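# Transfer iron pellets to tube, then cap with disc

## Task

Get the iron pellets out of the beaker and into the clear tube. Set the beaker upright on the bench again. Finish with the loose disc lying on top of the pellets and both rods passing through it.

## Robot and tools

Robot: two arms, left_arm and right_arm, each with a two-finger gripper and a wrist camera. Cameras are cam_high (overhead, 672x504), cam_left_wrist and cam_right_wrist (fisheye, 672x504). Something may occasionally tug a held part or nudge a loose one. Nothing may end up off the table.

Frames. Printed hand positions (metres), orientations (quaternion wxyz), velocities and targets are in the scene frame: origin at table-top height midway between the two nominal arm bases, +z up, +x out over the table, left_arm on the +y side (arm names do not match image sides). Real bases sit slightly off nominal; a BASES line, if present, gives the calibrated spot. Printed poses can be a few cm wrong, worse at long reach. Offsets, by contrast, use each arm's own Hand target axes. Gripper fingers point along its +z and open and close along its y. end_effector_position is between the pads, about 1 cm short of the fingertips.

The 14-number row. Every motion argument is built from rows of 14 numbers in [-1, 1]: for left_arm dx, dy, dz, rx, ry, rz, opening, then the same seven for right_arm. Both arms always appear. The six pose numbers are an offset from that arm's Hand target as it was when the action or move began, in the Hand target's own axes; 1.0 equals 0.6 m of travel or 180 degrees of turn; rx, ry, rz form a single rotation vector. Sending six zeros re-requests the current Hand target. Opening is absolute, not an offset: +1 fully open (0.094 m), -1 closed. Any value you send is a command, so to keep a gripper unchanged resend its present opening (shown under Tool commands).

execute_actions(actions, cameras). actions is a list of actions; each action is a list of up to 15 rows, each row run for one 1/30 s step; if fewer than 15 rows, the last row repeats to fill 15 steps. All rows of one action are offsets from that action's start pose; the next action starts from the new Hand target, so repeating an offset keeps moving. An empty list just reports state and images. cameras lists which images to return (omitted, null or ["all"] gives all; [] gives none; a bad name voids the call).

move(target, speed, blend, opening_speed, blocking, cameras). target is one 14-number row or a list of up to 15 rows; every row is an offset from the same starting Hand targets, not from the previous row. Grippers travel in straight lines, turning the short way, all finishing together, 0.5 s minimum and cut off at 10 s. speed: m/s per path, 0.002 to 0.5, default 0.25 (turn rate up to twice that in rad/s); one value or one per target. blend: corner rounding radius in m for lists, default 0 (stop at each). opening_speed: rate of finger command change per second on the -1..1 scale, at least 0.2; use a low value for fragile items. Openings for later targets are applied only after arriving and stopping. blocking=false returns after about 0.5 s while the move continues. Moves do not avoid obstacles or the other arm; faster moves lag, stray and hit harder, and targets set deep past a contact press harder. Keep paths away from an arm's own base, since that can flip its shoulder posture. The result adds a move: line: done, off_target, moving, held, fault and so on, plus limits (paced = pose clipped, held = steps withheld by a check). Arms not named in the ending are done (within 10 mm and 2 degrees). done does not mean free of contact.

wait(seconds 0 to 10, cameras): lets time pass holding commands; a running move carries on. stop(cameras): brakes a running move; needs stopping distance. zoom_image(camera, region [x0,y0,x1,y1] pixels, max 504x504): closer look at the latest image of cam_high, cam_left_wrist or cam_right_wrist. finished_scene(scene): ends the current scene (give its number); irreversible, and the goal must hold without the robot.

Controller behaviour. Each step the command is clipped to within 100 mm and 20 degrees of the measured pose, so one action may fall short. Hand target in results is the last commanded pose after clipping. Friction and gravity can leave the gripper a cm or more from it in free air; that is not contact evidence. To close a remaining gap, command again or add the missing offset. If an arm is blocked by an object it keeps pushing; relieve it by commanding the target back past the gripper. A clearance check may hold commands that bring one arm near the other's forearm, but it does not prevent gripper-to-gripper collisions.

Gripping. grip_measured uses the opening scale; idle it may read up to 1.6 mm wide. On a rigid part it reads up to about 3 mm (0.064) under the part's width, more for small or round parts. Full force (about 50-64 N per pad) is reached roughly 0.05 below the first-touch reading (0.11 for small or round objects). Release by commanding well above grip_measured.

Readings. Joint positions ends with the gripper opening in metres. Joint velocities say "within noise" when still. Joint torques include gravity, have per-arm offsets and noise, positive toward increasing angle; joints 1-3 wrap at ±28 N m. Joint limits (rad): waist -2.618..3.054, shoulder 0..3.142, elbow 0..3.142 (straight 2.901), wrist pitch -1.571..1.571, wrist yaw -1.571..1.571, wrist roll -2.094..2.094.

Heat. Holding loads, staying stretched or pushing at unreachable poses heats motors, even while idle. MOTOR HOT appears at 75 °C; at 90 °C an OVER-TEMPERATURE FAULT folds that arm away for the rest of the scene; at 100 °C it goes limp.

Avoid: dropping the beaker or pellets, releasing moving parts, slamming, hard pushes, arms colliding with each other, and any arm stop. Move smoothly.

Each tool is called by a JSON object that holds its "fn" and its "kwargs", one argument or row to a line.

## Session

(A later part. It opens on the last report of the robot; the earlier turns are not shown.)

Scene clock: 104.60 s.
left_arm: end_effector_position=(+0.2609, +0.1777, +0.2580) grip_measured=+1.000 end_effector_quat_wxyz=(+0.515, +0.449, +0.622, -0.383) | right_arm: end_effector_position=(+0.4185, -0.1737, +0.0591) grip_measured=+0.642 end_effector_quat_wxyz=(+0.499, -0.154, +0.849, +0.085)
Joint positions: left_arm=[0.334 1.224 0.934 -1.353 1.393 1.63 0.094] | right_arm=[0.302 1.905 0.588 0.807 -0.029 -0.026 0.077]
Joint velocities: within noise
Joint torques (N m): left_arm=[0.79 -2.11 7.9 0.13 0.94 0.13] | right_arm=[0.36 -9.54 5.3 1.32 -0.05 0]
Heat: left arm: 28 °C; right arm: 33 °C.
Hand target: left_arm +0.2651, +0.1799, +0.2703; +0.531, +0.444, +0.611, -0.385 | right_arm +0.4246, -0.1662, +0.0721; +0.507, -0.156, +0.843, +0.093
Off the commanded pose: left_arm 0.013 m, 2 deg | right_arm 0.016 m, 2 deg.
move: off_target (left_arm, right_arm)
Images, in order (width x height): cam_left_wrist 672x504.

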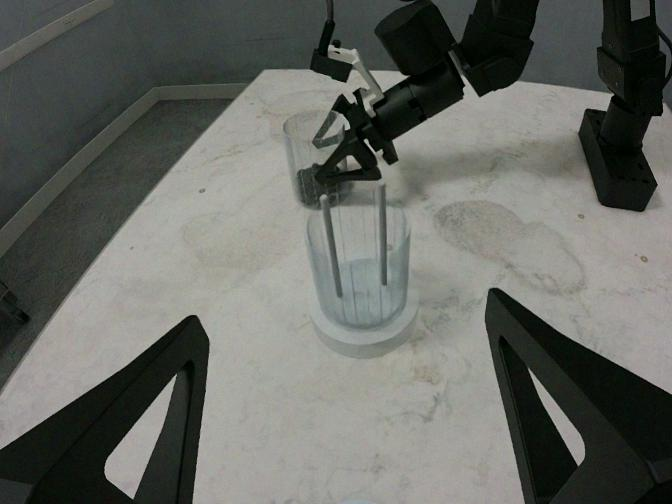

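{"fn": "move", "kwargs": {
  "target": [0, 0, 0, 0, 0, 0, 1, 0.003, 0, 0.0015, 0, 0.0194, 0, 0.45],
  "speed": 0.04,
  "cameras": ["cam_left_wrist"]
}}

{"fn": "zoom_image", "kwargs": {
  "camera": "cam_left_wrist",
  "region": [270, 60, 430, 220]
}}

Scene clock: 107.93 s.
left_arm: end_effector_position=(+0.2609, +0.1777, +0.2580) grip_measured=+1.000 end_effector_quat_wxyz=(+0.515, +0.449, +0.622, -0.383) | right_arm: end_effector_position=(+0.4215, -0.1728, +0.0579) grip_measured=+0.642 end_effector_quat_wxyz=(+0.479, -0.155, +0.860, +0.082)
Joint positions: left_arm=[0.334 1.224 0.934 -1.353 1.393 1.63 0.094] | right_arm=[0.302 1.89 0.631 0.703 -0.029 -0.026 0.077]
Joint velocities: within noise
Joint torques (N m): left_arm=[0.76 -2.24 7.75 0.04 0.92 0] | right_arm=[0.47 -10.45 5.15 1.08 -0.06 0.01]
Heat: left arm: 28 °C; right arm: 33 °C.
Hand target: left_arm +0.2651, +0.1799, +0.2703; +0.531, +0.444, +0.611, -0.385 | right_arm +0.4246, -0.1662, +0.0701; +0.481, -0.159, +0.858, +0.089
Off the commanded pose: left_arm 0.013 m, 2 deg | right_arm 0.014 m, 1 deg.
move: off_target (left_arm, right_arm)
Images, in order (width x height): cam_left_wrist 672x504.

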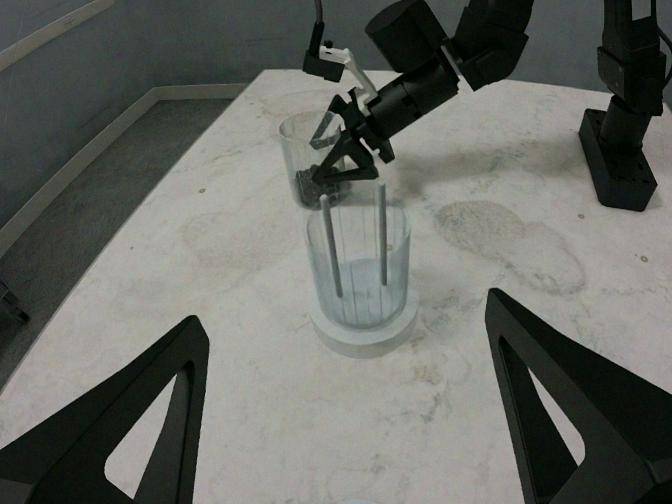

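Scaled by 3.150 from the camera's 672x504 image, which has a finer 960x720 frame.

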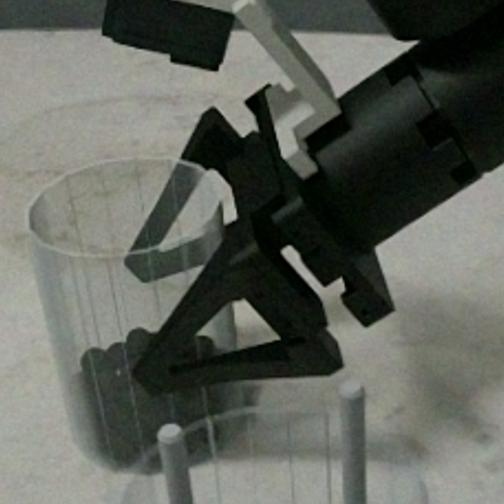

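{"fn": "move", "kwargs": {
  "target": [0, 0, 0, 0, 0, 0, 1, 0.0086, 0, 0.0052, 0, 0.0056, 0, 0.45],
  "speed": 0.04,
  "cameras": ["cam_left_wrist", "cam_right_wrist"]
}}

{"fn": "zoom_image", "kwargs": {
  "camera": "cam_left_wrist",
  "region": [270, 60, 430, 220]
}}

Scene clock: 109.67 s.
left_arm: end_effector_position=(+0.2609, +0.1777, +0.2580) grip_measured=+1.000 end_effector_quat_wxyz=(+0.515, +0.449, +0.622, -0.383) | right_arm: end_effector_position=(+0.4221, -0.1726, +0.0578) grip_measured=+0.642 end_effector_quat_wxyz=(+0.477, -0.155, +0.861, +0.082)
Joint positions: left_arm=[0.334 1.224 0.934 -1.353 1.393 1.63 0.094] | right_arm=[0.302 1.89 0.637 0.692 -0.029 -0.026 0.077]
Joint velocities: within noise
Joint torques (N m): left_arm=[0.57 -2.24 7.94 0.11 0.95 0.07] | right_arm=[0.46 -9.1 5.33 1.12 -0.06 0.03]
Heat: left arm: 28 °C; right arm: 34 °C.
Hand target: left_arm +0.2651, +0.1799, +0.2703; +0.531, +0.444, +0.611, -0.385 | right_arm +0.4246, -0.1663, +0.0641; +0.473, -0.160, +0.862, +0.087
Off the commanded pose: left_arm 0.013 m, 2 deg | right_arm 0.009 m, 1 deg.
move: off_target (left_arm)
Images, in order (width x height): cam_left_wrist 672x504, cam_right_wrist 672x504.

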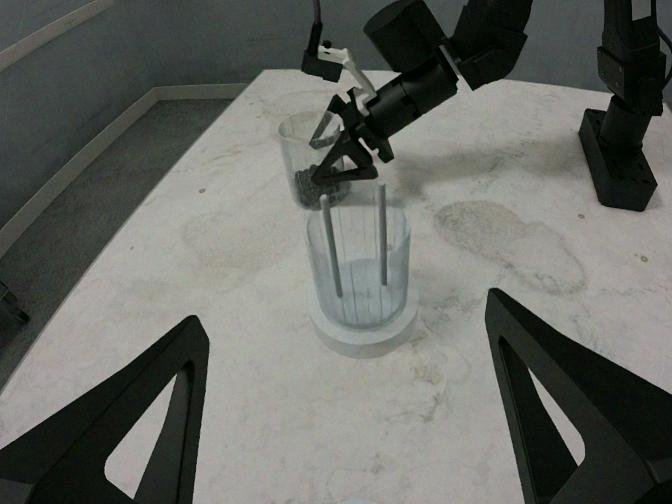

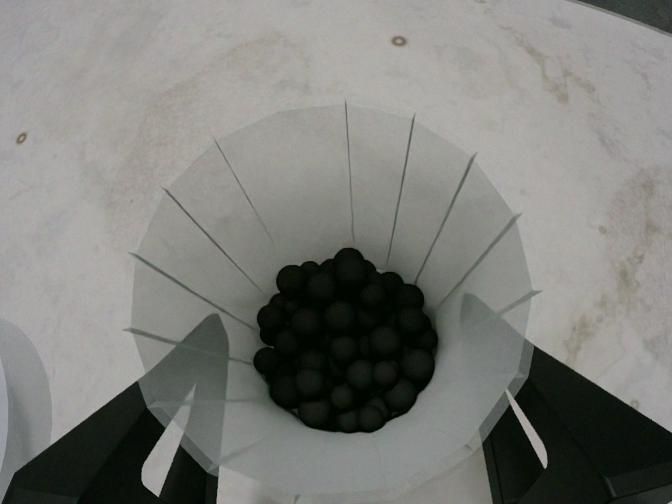

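Scaled by 3.150 from the camera's 672x504 image, which has a finer 960x720 frame.

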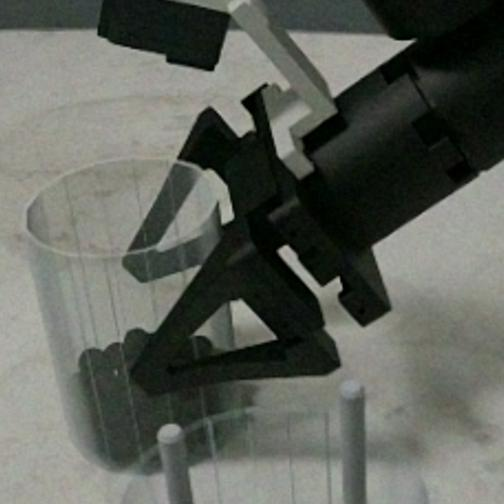

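{"fn": "move", "kwargs": {
  "target": [0, 0, 0, 0, 0, 0, 1, 0, 0, 0, 0, 0, 0, 1],
  "opening_speed": 0.4,
  "cameras": ["cam_left_wrist", "cam_right_wrist"]
}}

Scene clock: 112.03 s.
left_arm: end_effector_position=(+0.2609, +0.1777, +0.2580) grip_measured=+1.000 end_effector_quat_wxyz=(+0.515, +0.449, +0.622, -0.383) | right_arm: end_effector_position=(+0.4186, -0.1737, +0.0520) grip_measured=+0.998 end_effector_quat_wxyz=(+0.465, -0.156, +0.868, +0.080)
Joint positions: left_arm=[0.334 1.224 0.934 -1.353 1.393 1.63 0.094] | right_arm=[0.302 1.89 0.637 0.665 -0.029 -0.026 0.094]
Joint velocities: within noise
Joint torques (N m): left_arm=[0.57 -2.17 7.61 0.18 0.94 0.12] | right_arm=[0.46 -9.14 5.5 1.31 -0.05 0.02]
Heat: left arm: 28 °C; right arm: 34 °C.
Hand target: left_arm +0.2651, +0.1799, +0.2703; +0.531, +0.444, +0.611, -0.385 | right_arm +0.4246, -0.1663, +0.0641; +0.473, -0.160, +0.862, +0.087
Off the commanded pose: left_arm 0.013 m, 2 deg | right_arm 0.015 m, 1 deg.
move: off_target (left_arm, right_arm)
Images, in order (width x height): cam_left_wrist 672x504, cam_right_wrist 672x504.

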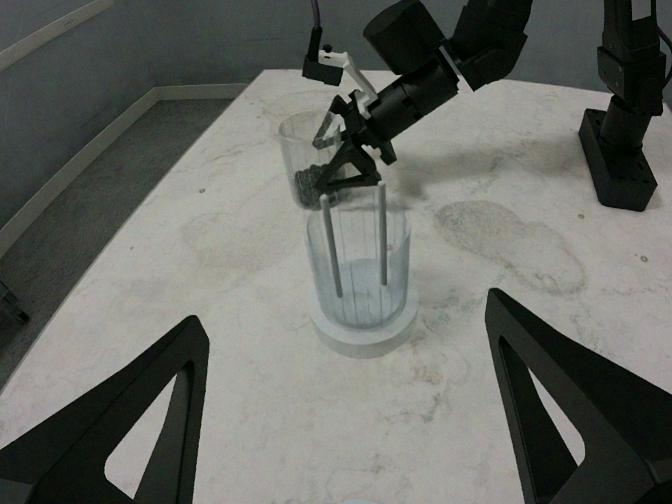

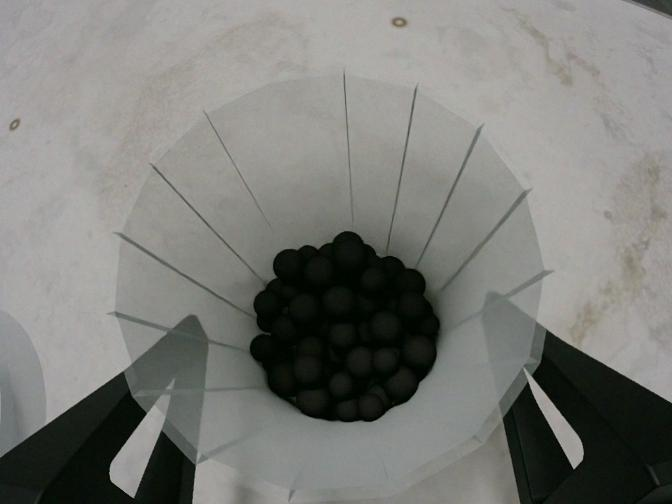

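{"fn": "move", "kwargs": {
  "target": [0, 0, 0, 0, 0, 0, 1, -0.0118, -0.0005, -0.0002, 0, -0.1306, 0, 1],
  "speed": 0.12,
  "cameras": ["cam_left_wrist", "cam_right_wrist"]
}}

{"fn": "zoom_image", "kwargs": {
  "camera": "cam_left_wrist",
  "region": [260, 40, 500, 220]
}}

Scene clock: 116.57 s.
left_arm: end_effector_position=(+0.2608, +0.1777, +0.2581) grip_measured=+1.000 end_effector_quat_wxyz=(+0.515, +0.449, +0.621, -0.383) | right_arm: end_effector_position=(+0.4290, -0.1692, +0.0663) grip_measured=+0.998 end_effector_quat_wxyz=(+0.629, -0.141, +0.757, +0.106)
Joint positions: left_arm=[0.334 1.224 0.934 -1.355 1.393 1.632 0.094] | right_arm=[0.302 2.224 0.531 1.507 -0.035 -0.023 0.094]
Joint velocities: within noise
Joint torques (N m): left_arm=[0.57 -2.03 7.88 0.16 0.94 0.09] | right_arm=[0.03 -7.01 1.54 2.06 -0.08 0.17]
Heat: left arm: 28 °C; right arm: 34 °C.
Hand target: left_arm +0.2651, +0.1799, +0.2703; +0.531, +0.444, +0.611, -0.385 | right_arm +0.4281, -0.1652, +0.0701; +0.639, -0.139, +0.747, +0.118
Off the commanded pose: left_arm 0.013 m, 2 deg | right_arm 0.006 m, 2 deg.
move: off_target (left_arm)
Images, in order (width x height): cam_left_wrist 672x504, cam_right_wrist 672x504.

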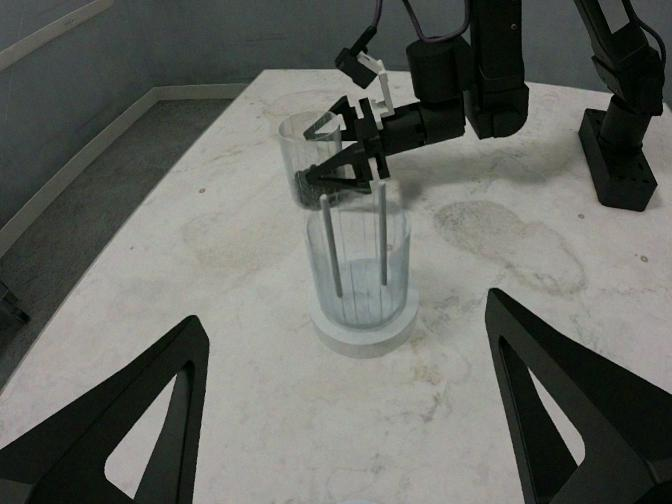

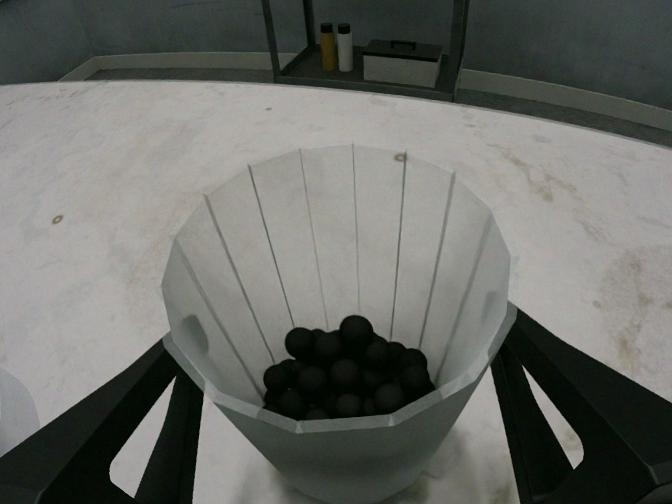

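Scaled by 2.100 from the camera's 672x504 image, which has a finer 960x720 frame.

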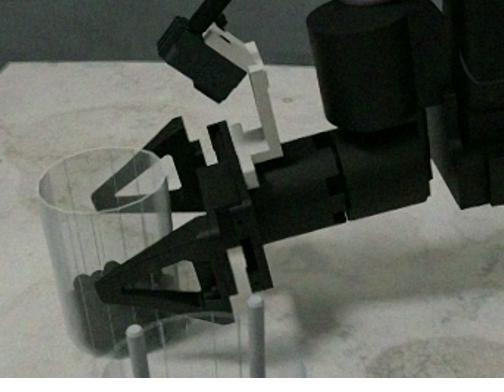

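{"fn": "move", "kwargs": {
  "target": [0, 0, 0, 0, 0, 0, 1, 0, 0, 0, 0, 0, 0, 0.42],
  "opening_speed": 0.3,
  "cameras": ["cam_left_wrist", "cam_right_wrist"]
}}

Scene clock: 120.17 s.
left_arm: end_effector_position=(+0.2608, +0.1777, +0.2581) grip_measured=+1.000 end_effector_quat_wxyz=(+0.515, +0.449, +0.621, -0.383) | right_arm: end_effector_position=(+0.4293, -0.1698, +0.0666) grip_measured=+0.649 end_effector_quat_wxyz=(+0.630, -0.139, +0.757, +0.106)
Joint positions: left_arm=[0.334 1.224 0.934 -1.355 1.393 1.632 0.094] | right_arm=[0.301 2.224 0.531 1.508 -0.035 -0.02 0.077]
Joint velocities: within noise
Joint torques (N m): left_arm=[0.54 -2.13 7.82 0.15 0.91 0.11] | right_arm=[0.16 -6.87 1.66 2.07 -0.08 0.16]
Heat: left arm: 28 °C; right arm: 34 °C.
Hand target: left_arm +0.2651, +0.1799, +0.2703; +0.531, +0.444, +0.611, -0.385 | right_arm +0.4281, -0.1652, +0.0701; +0.639, -0.139, +0.747, +0.118
Off the commanded pose: left_arm 0.013 m, 2 deg | right_arm 0.006 m, 2 deg.
move: off_target (left_arm)
Images, in order (width x height): cam_left_wrist 672x504, cam_right_wrist 672x504.

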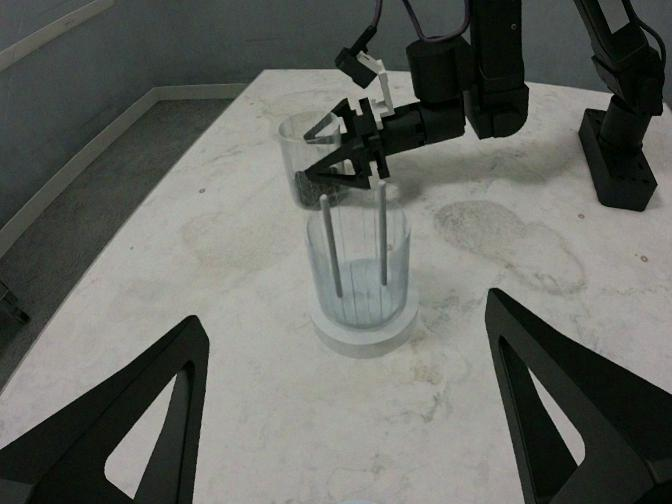

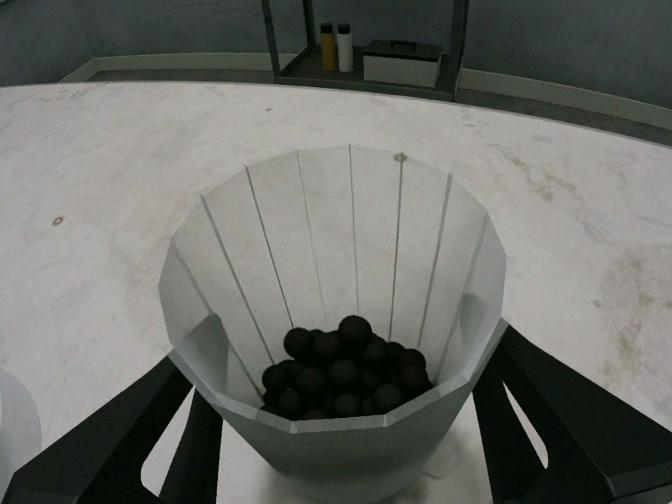

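{"fn": "move", "kwargs": {
  "target": [0, 0, 0, 0, 0, 0, 1, -0.181, 0, -0.0283, 0, -0.0222, 0, 0.42],
  "speed": 0.1,
  "cameras": ["cam_left_wrist", "cam_right_wrist"]
}}

Scene clock: 125.10 s.
left_arm: end_effector_position=(+0.2608, +0.1777, +0.2581) grip_measured=+1.000 end_effector_quat_wxyz=(+0.515, +0.449, +0.621, -0.383) | right_arm: end_effector_position=(+0.4234, -0.1717, +0.1432) grip_measured=+0.649 end_effector_quat_wxyz=(+0.629, -0.139, +0.757, +0.106)
Joint positions: left_arm=[0.334 1.224 0.934 -1.355 1.393 1.632 0.094] | right_arm=[0.301 1.807 0.502 1.119 -0.035 -0.02 0.077]
Joint velocities: within noise
Joint torques (N m): left_arm=[0.57 -1.89 7.92 0.1 0.9 0.04] | right_arm=[0.14 -11.08 4.88 1.95 -0.09 0.16]
Heat: left arm: 28 °C; right arm: 34 °C.
Hand target: left_arm +0.2651, +0.1799, +0.2703; +0.531, +0.444, +0.611, -0.385 | right_arm +0.4282, -0.1651, +0.1800; +0.665, -0.134, +0.725, +0.123
Off the commanded pose: left_arm 0.013 m, 2 deg | right_arm 0.038 m, 6 deg.
move: off_target (left_arm, right_arm)
Images, in order (width x height): cam_left_wrist 672x504, cam_right_wrist 672x504.

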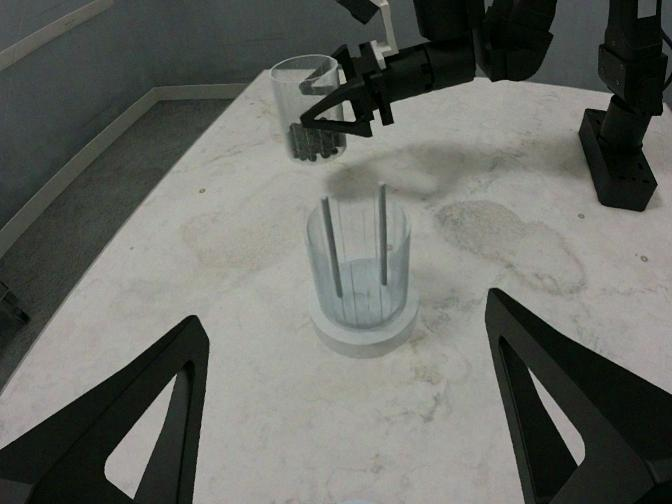

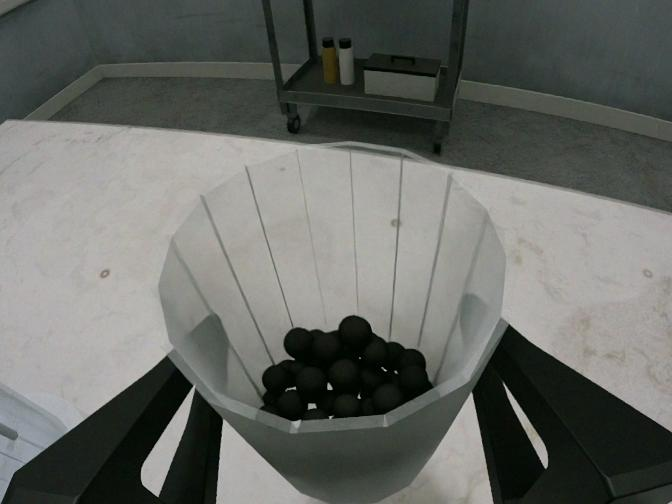

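{"fn": "move", "kwargs": {
  "target": [0, 0, 0, 0, 0, 0, 1, -0.0593, 0.168, -0.0287, -0.1662, 0, -0.0145, 0.42],
  "speed": 0.1
}}

Scene clock: 129.30 s.
left_arm: end_effector_position=(+0.2608, +0.1777, +0.2581) grip_measured=+1.000 end_effector_quat_wxyz=(+0.515, +0.449, +0.621, -0.383) | right_arm: end_effector_position=(+0.3730, -0.0833, +0.1707) grip_measured=+0.649 end_effector_quat_wxyz=(+0.565, -0.301, +0.712, +0.290)
Joint positions: left_arm=[0.334 1.224 0.934 -1.355 1.393 1.632 0.094] | right_arm=[0.347 1.687 0.567 0.898 -0.504 -0.036 0.077]
Joint velocities: within noise
Joint torques (N m): left_arm=[0.66 -2.25 7.8 0.12 0.92 0.1] | right_arm=[0.53 -11.29 7.32 1.8 -0.25 -0.1]
Heat: left arm: 28 °C; right arm: 35 °C.
Hand target: left_arm +0.2651, +0.1799, +0.2703; +0.531, +0.444, +0.611, -0.385 | right_arm +0.3789, -0.0759, +0.2168; +0.610, -0.318, +0.665, +0.290
Off the commanded pose: left_arm 0.013 m, 2 deg | right_arm 0.047 m, 8 deg.
move: off_target (left_arm, right_arm)

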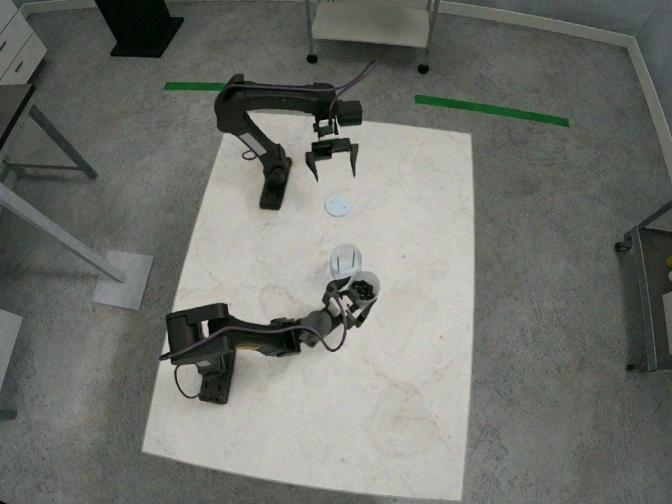

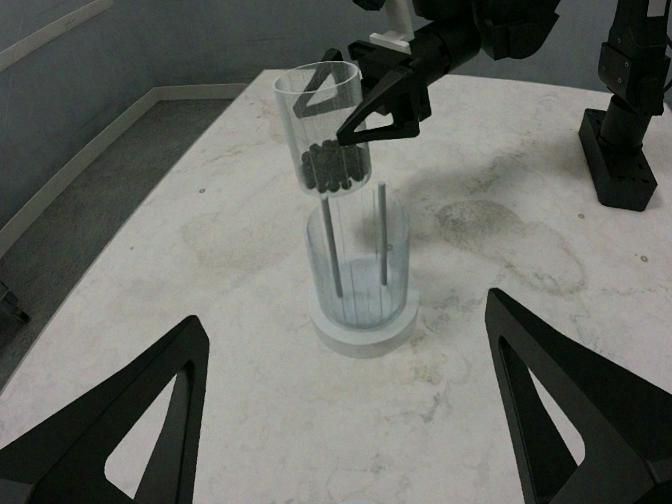

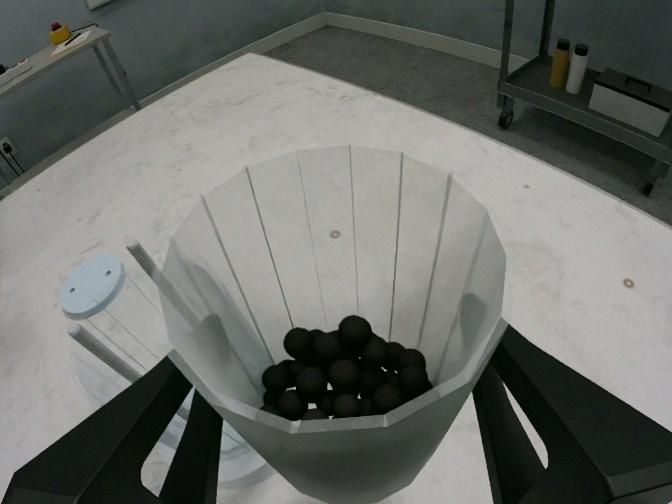

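{"fn": "zoom_image", "kwargs": {
  "camera": "cam_high",
  "region": [300, 220, 420, 340]
}}

{"fn": "zoom_image", "kwargs": {
  "camera": "cam_left_wrist",
  "region": [240, 30, 480, 270]
}}

{"fn": "zoom_image", "kwargs": {
  "camera": "cam_right_wrist",
  "region": [0, 204, 300, 504]
}}

Scaled by 4.200.

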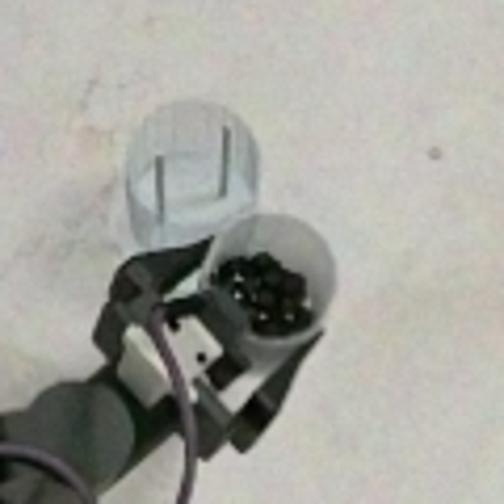

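Scaled by 2.100 from the camera's 672x504 image, which has a finer 960x720 frame.

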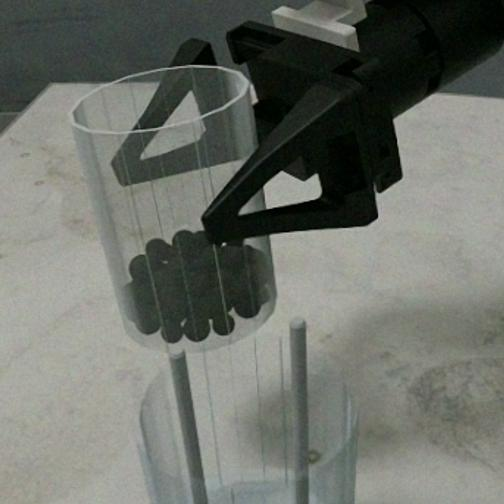

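Scaled by 1.680 from the camera's 672x504 image, which has a finer 960x720 frame.

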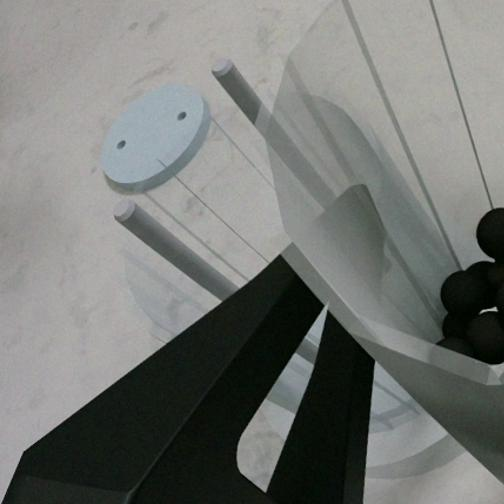

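{"fn": "move", "kwargs": {
  "target": [0, 0, 0, 0, 0, 0, 1, 0, 0, 0, 0.02, 0.0895, -0.2325, 0.42],
  "speed": 0.12
}}

{"fn": "zoom_image", "kwargs": {
  "camera": "cam_left_wrist",
  "region": [240, 30, 480, 270]
}}

{"fn": "zoom_image", "kwargs": {
  "camera": "cam_high",
  "region": [300, 220, 420, 340]
}}

Scene clock: 138.67 s.
left_arm: end_effector_position=(+0.2608, +0.1777, +0.2581) grip_measured=+1.000 end_effector_quat_wxyz=(+0.515, +0.449, +0.621, -0.383) | right_arm: end_effector_position=(+0.3690, -0.0851, +0.1670) grip_measured=+0.649 end_effector_quat_wxyz=(+0.535, -0.559, +0.633, +0.004)
Joint positions: left_arm=[0.334 1.224 0.934 -1.355 1.393 1.632 0.094] | right_arm=[0.445 1.525 0.683 0.385 -0.246 -0.835 0.077]
Joint velocities: within noise
Joint torques (N m): left_arm=[0.75 -2.35 7.66 0.1 0.92 0.07] | right_arm=[0.7 -10.59 8.62 1.77 -0.05 -0.14]
Heat: left arm: 29 °C; right arm: 36 °C.
Hand target: left_arm +0.2651, +0.1799, +0.2703; +0.531, +0.444, +0.611, -0.385 | right_arm +0.3789, -0.0759, +0.2168; +0.586, -0.551, +0.594, -0.013
Off the commanded pose: left_arm 0.013 m, 2 deg | right_arm 0.052 m, 8 deg.
move: off_target (left_arm, right_arm)

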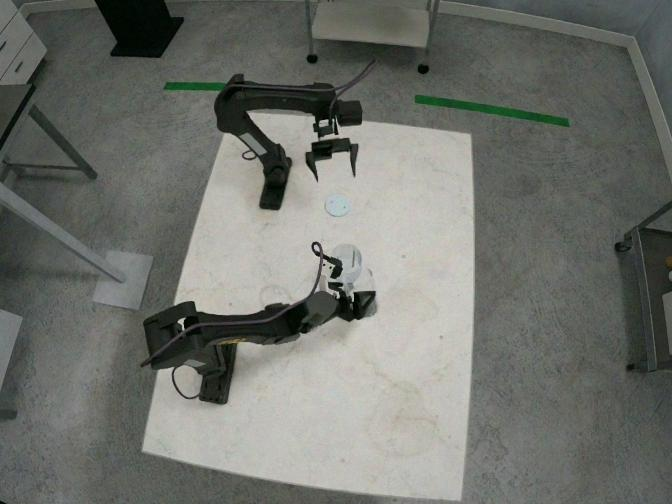

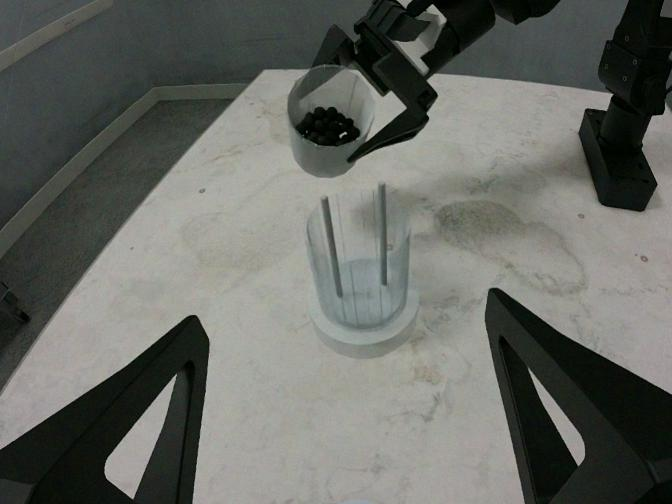

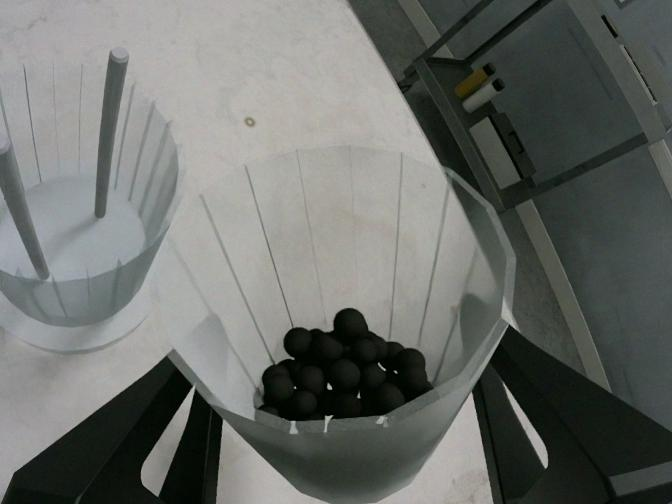

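Scaled by 2.100 from the camera's 672x504 image, which has a finer 960x720 frame.

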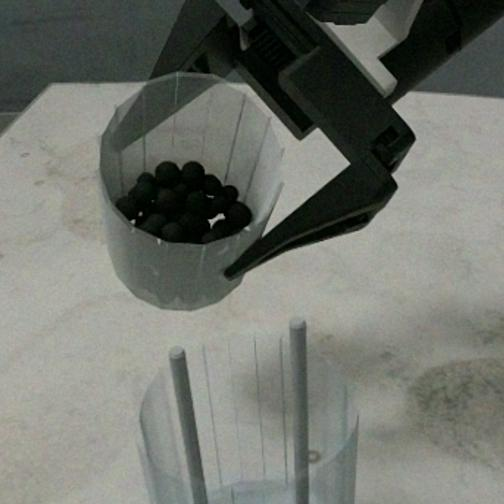

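Scaled by 4.200.

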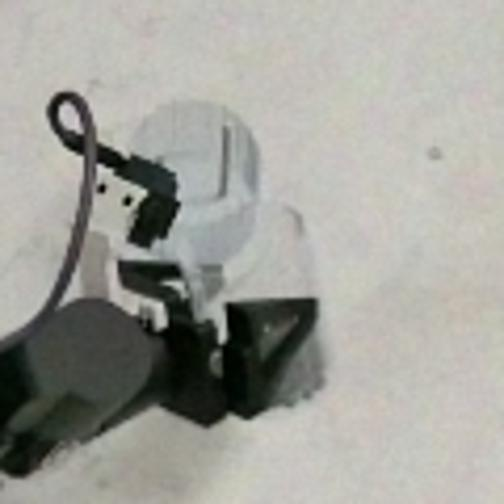

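{"fn": "move", "kwargs": {
  "target": [0, 0, 0, 0, 0, 0, 1, -0.0233, 0.037, 0.0205, 0.0089, 0.0397, -0.1034, 0.42],
  "speed": 0.08
}}

{"fn": "zoom_image", "kwargs": {
  "camera": "cam_left_wrist",
  "region": [240, 50, 480, 290]
}}

{"fn": "zoom_image", "kwargs": {
  "camera": "cam_high",
  "region": [300, 220, 420, 340]
}}

Scene clock: 146.27 s.
left_arm: end_effector_position=(+0.2608, +0.1777, +0.2581) grip_measured=+1.000 end_effector_quat_wxyz=(+0.515, +0.449, +0.621, -0.383) | right_arm: end_effector_position=(+0.3567, -0.0582, +0.1706) grip_measured=+0.649 end_effector_quat_wxyz=(-0.508, +0.647, -0.553, +0.131)
Joint positions: left_arm=[0.334 1.224 0.934 -1.355 1.393 1.632 0.094] | right_arm=[0.618 1.517 0.714 0.338 0.017 -1.106 0.077]
Joint velocities: within noise
Joint torques (N m): left_arm=[0.64 -2.13 7.66 0.13 0.92 0.11] | right_arm=[0.43 -7.92 8.88 1.78 0.09 -0.13]
Heat: left arm: 29 °C; right arm: 36 °C.
Hand target: left_arm +0.2651, +0.1799, +0.2703; +0.531, +0.444, +0.611, -0.385 | right_arm +0.3693, -0.0501, +0.2078; -0.546, +0.630, -0.532, +0.150
Off the commanded pose: left_arm 0.013 m, 2 deg | right_arm 0.040 m, 6 deg.
move: off_target (left_arm, right_arm)

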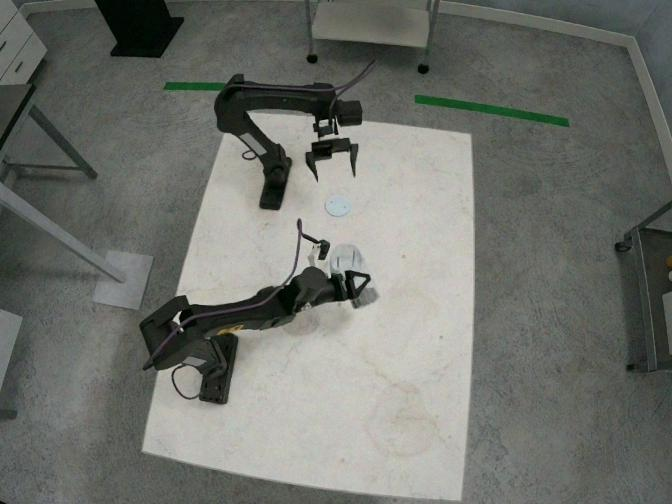

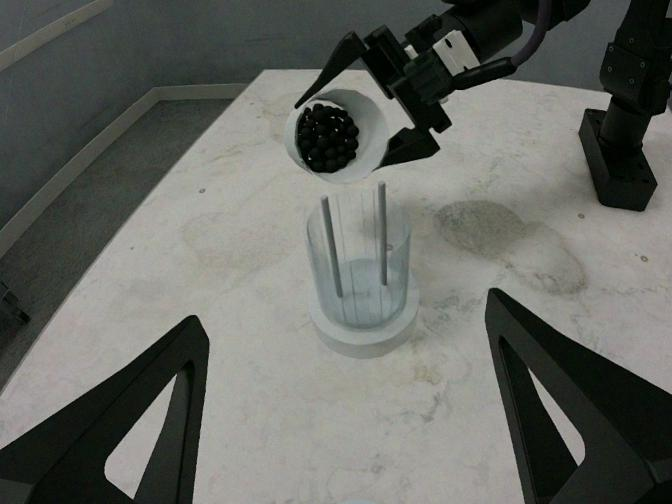

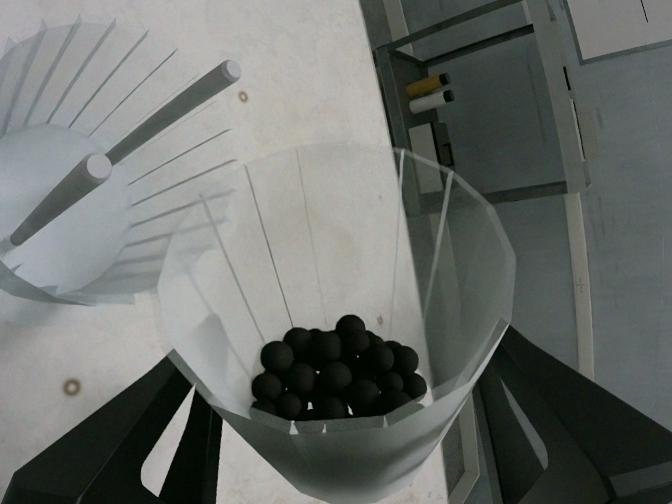

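Scaled by 2.100 from the camera's 672x504 image, which has a finer 960x720 frame.

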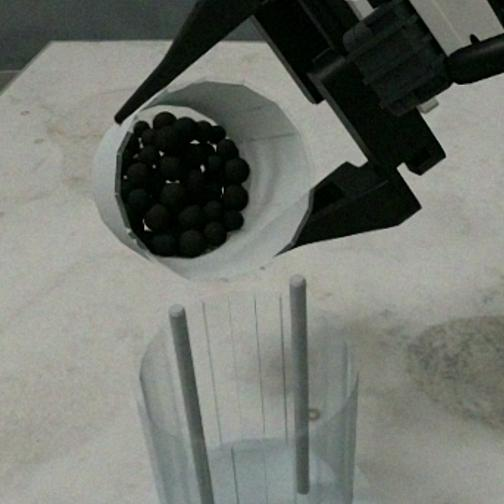

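Scaled by 4.200.

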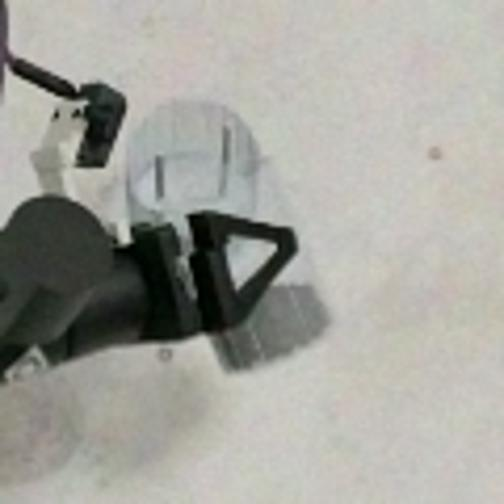

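{"fn": "move", "kwargs": {
  "target": [0, 0, 0, 0, 0, 0, 1, -0.0023, 0.0148, 0.0087, 0.0062, 0.0278, -0.0724, 0.42],
  "speed": 0.06,
  "cameras": ["cam_left_wrist", "cam_right_wrist"]
}}

{"fn": "zoom_image", "kwargs": {
  "camera": "cam_left_wrist",
  "region": [240, 50, 480, 290]
}}

Scene clock: 150.50 s.
left_arm: end_effector_position=(+0.2608, +0.1777, +0.2581) grip_measured=+1.000 end_effector_quat_wxyz=(+0.515, +0.449, +0.621, -0.383) | right_arm: end_effector_position=(+0.3549, -0.0571, +0.1662) grip_measured=+0.649 end_effector_quat_wxyz=(-0.472, +0.694, -0.496, +0.223)
Joint positions: left_arm=[0.334 1.224 0.934 -1.355 1.393 1.632 0.094] | right_arm=[0.683 1.531 0.715 0.336 0.166 -1.307 0.077]
Joint velocities: within noise
Joint torques (N m): left_arm=[0.88 -2.19 8.08 0.16 0.93 0.05] | right_arm=[0.73 -6.42 8.9 1.95 0.21 -0.11]
Heat: left arm: 29 °C; right arm: 35 °C.
Hand target: left_arm +0.2651, +0.1799, +0.2703; +0.531, +0.444, +0.611, -0.385 | right_arm +0.3683, -0.0448, +0.1990; -0.507, +0.674, -0.479, +0.243
Off the commanded pose: left_arm 0.013 m, 2 deg | right_arm 0.038 m, 6 deg.
move: off_target (left_arm, right_arm)
Images, in order (width x height): cam_left_wrist 672x504, cam_right_wrist 672x504.

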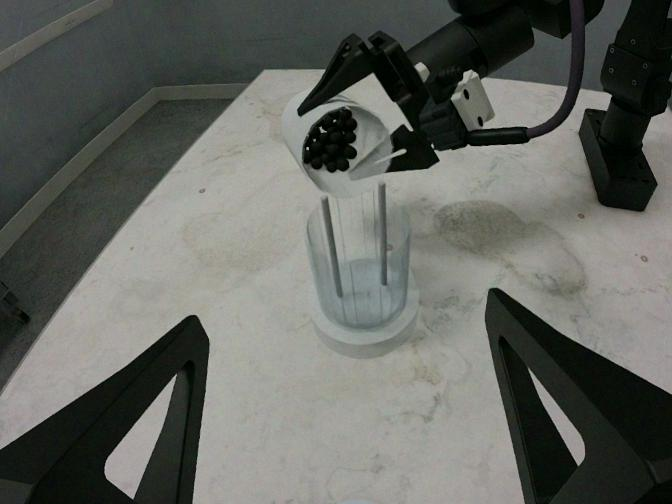

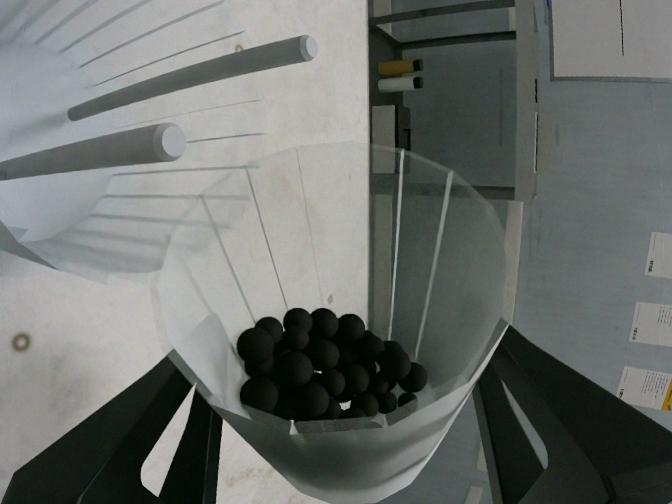

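Scaled by 2.100 from the camera's 672x504 image, which has a finer 960x720 frame.

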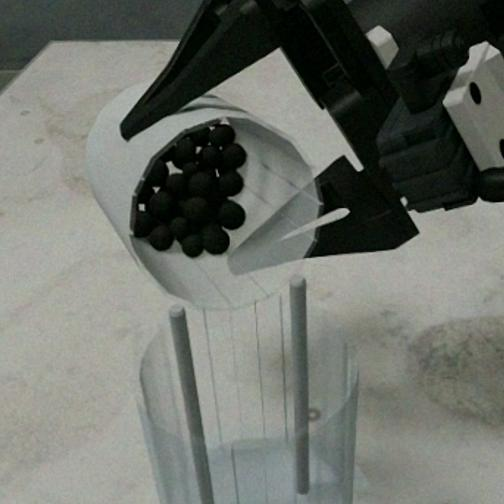

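{"fn": "move", "kwargs": {
  "target": [0, 0, 0, 0, 0, 0, 1, -0.0205, -0.0015, 0.0038, 0.0045, 0.0199, -0.0517, 0.42],
  "speed": 0.04,
  "cameras": ["cam_left_wrist", "cam_right_wrist"]
}}

{"fn": "zoom_image", "kwargs": {
  "camera": "cam_left_wrist",
  "region": [240, 50, 480, 290]
}}

Scene clock: 155.33 s.
left_arm: end_effector_position=(+0.2608, +0.1777, +0.2581) grip_measured=+1.000 end_effector_quat_wxyz=(+0.515, +0.449, +0.621, -0.383) | right_arm: end_effector_position=(+0.3542, -0.0446, +0.1714) grip_measured=+0.649 end_effector_quat_wxyz=(-0.445, +0.720, -0.447, +0.289)
Joint positions: left_arm=[0.334 1.224 0.934 -1.355 1.393 1.632 0.094] | right_arm=[0.755 1.562 0.752 0.336 0.294 -1.444 0.077]
Joint velocities: within noise
Joint torques (N m): left_arm=[0.73 -2.21 7.9 0.16 0.86 0.07] | right_arm=[0.64 -6.54 8.76 1.87 0.25 -0.13]
Heat: left arm: 29 °C; right arm: 35 °C.
Hand target: left_arm +0.2651, +0.1799, +0.2703; +0.531, +0.444, +0.611, -0.385 | right_arm +0.3653, -0.0328, +0.2009; -0.476, +0.699, -0.436, +0.308
Off the commanded pose: left_arm 0.013 m, 2 deg | right_arm 0.034 m, 5 deg.
move: off_target (left_arm, right_arm)
Images, in order (width x height): cam_left_wrist 672x504, cam_right_wrist 672x504.

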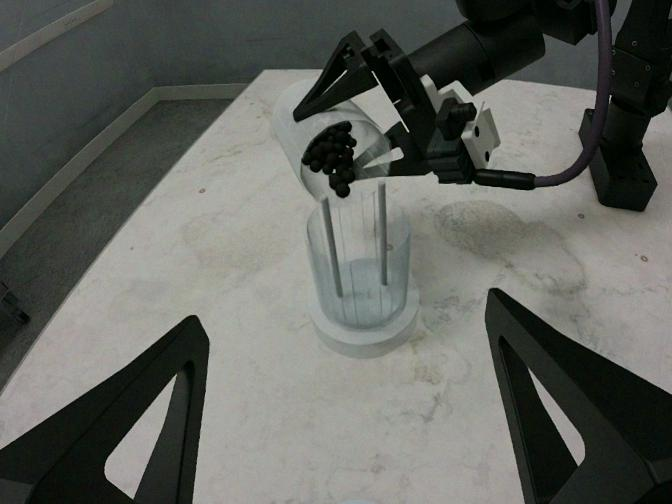

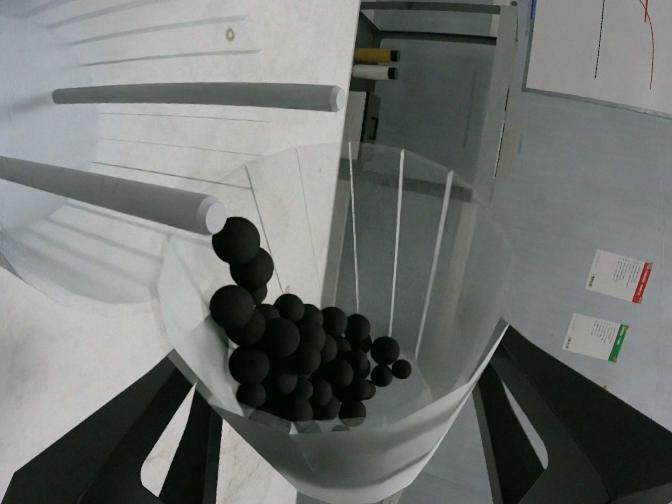

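Scaled by 2.100 from the camera's 672x504 image, which has a finer 960x720 frame.

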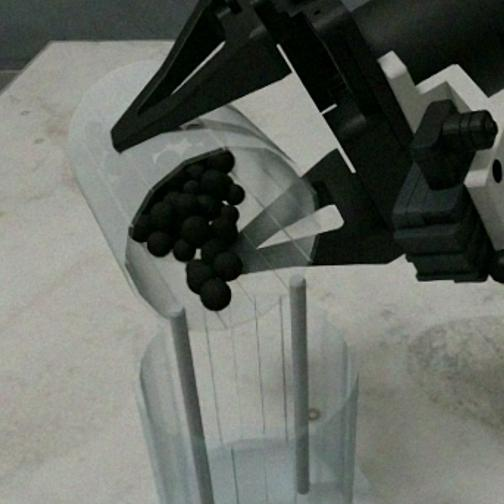

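{"fn": "zoom_image", "kwargs": {
  "camera": "cam_left_wrist",
  "region": [270, 90, 430, 250]
}}

{"fn": "zoom_image", "kwargs": {
  "camera": "cam_right_wrist",
  "region": [120, 100, 420, 400]
}}

Scaled by 3.150 from the camera's 672x504 image, which has a finer 960x720 frame.

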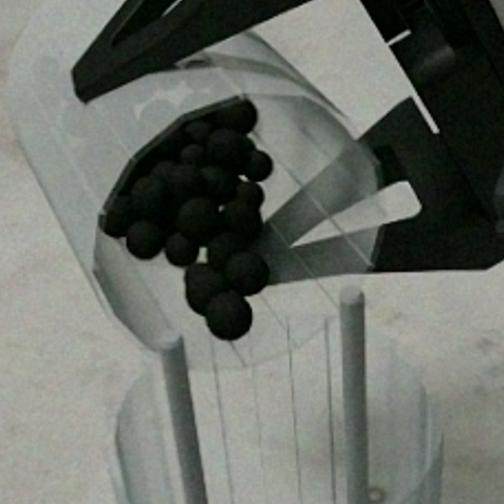

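Scaled by 1.680 from the camera's 672x504 image, which has a finer 960x720 frame.

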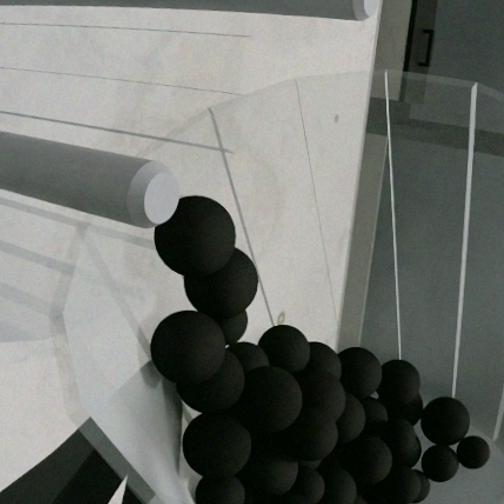

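{"fn": "move", "kwargs": {
  "target": [0, 0, 0, 0, 0, 0, 1, -0.002, -0.0007, -0.0148, 0.0042, 0.0189, -0.0491, 0.42],
  "speed": 0.03,
  "cameras": ["cam_left_wrist", "cam_right_wrist"]
}}

{"fn": "zoom_image", "kwargs": {
  "camera": "cam_left_wrist",
  "region": [260, 80, 460, 340]
}}

Scene clock: 162.87 s.
left_arm: end_effector_position=(+0.2608, +0.1777, +0.2581) grip_measured=+1.000 end_effector_quat_wxyz=(+0.515, +0.449, +0.621, -0.383) | right_arm: end_effector_position=(+0.3483, -0.0422, +0.1742) grip_measured=+0.649 end_effector_quat_wxyz=(-0.412, +0.743, -0.398, +0.346)
Joint positions: left_arm=[0.334 1.224 0.934 -1.355 1.393 1.632 0.094] | right_arm=[0.807 1.562 0.752 0.336 0.396 -1.582 0.077]
Joint velocities: within noise
Joint torques (N m): left_arm=[0.79 -2.09 7.68 0.15 0.88 0.1] | right_arm=[0.66 -7.64 7.49 1.93 0.3 -0.11]
Heat: left arm: 29 °C; right arm: 35 °C.
Hand target: left_arm +0.2651, +0.1799, +0.2703; +0.531, +0.444, +0.611, -0.385 | right_arm +0.3574, -0.0351, +0.2045; -0.442, +0.718, -0.393, +0.367
Off the commanded pose: left_arm 0.013 m, 2 deg | right_arm 0.032 m, 5 deg.
move: off_target (left_arm, right_arm)
Images, in order (width x height): cam_left_wrist 672x504, cam_right_wrist 672x504.

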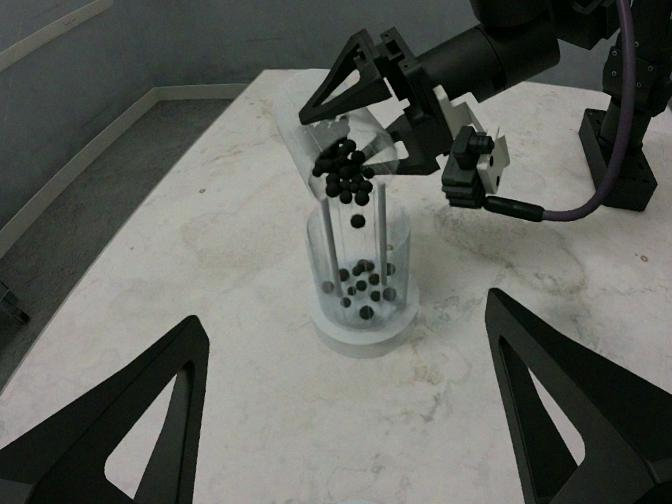

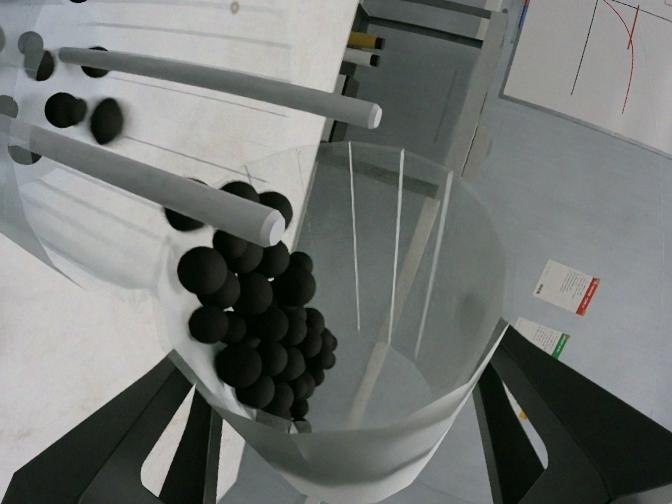

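Scaled by 1.938 from the camera's 672x504 image, which has a finer 960x720 frame.

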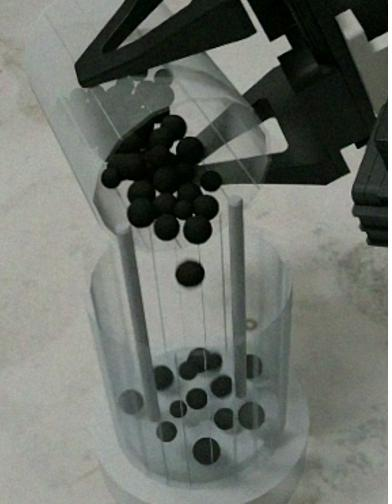

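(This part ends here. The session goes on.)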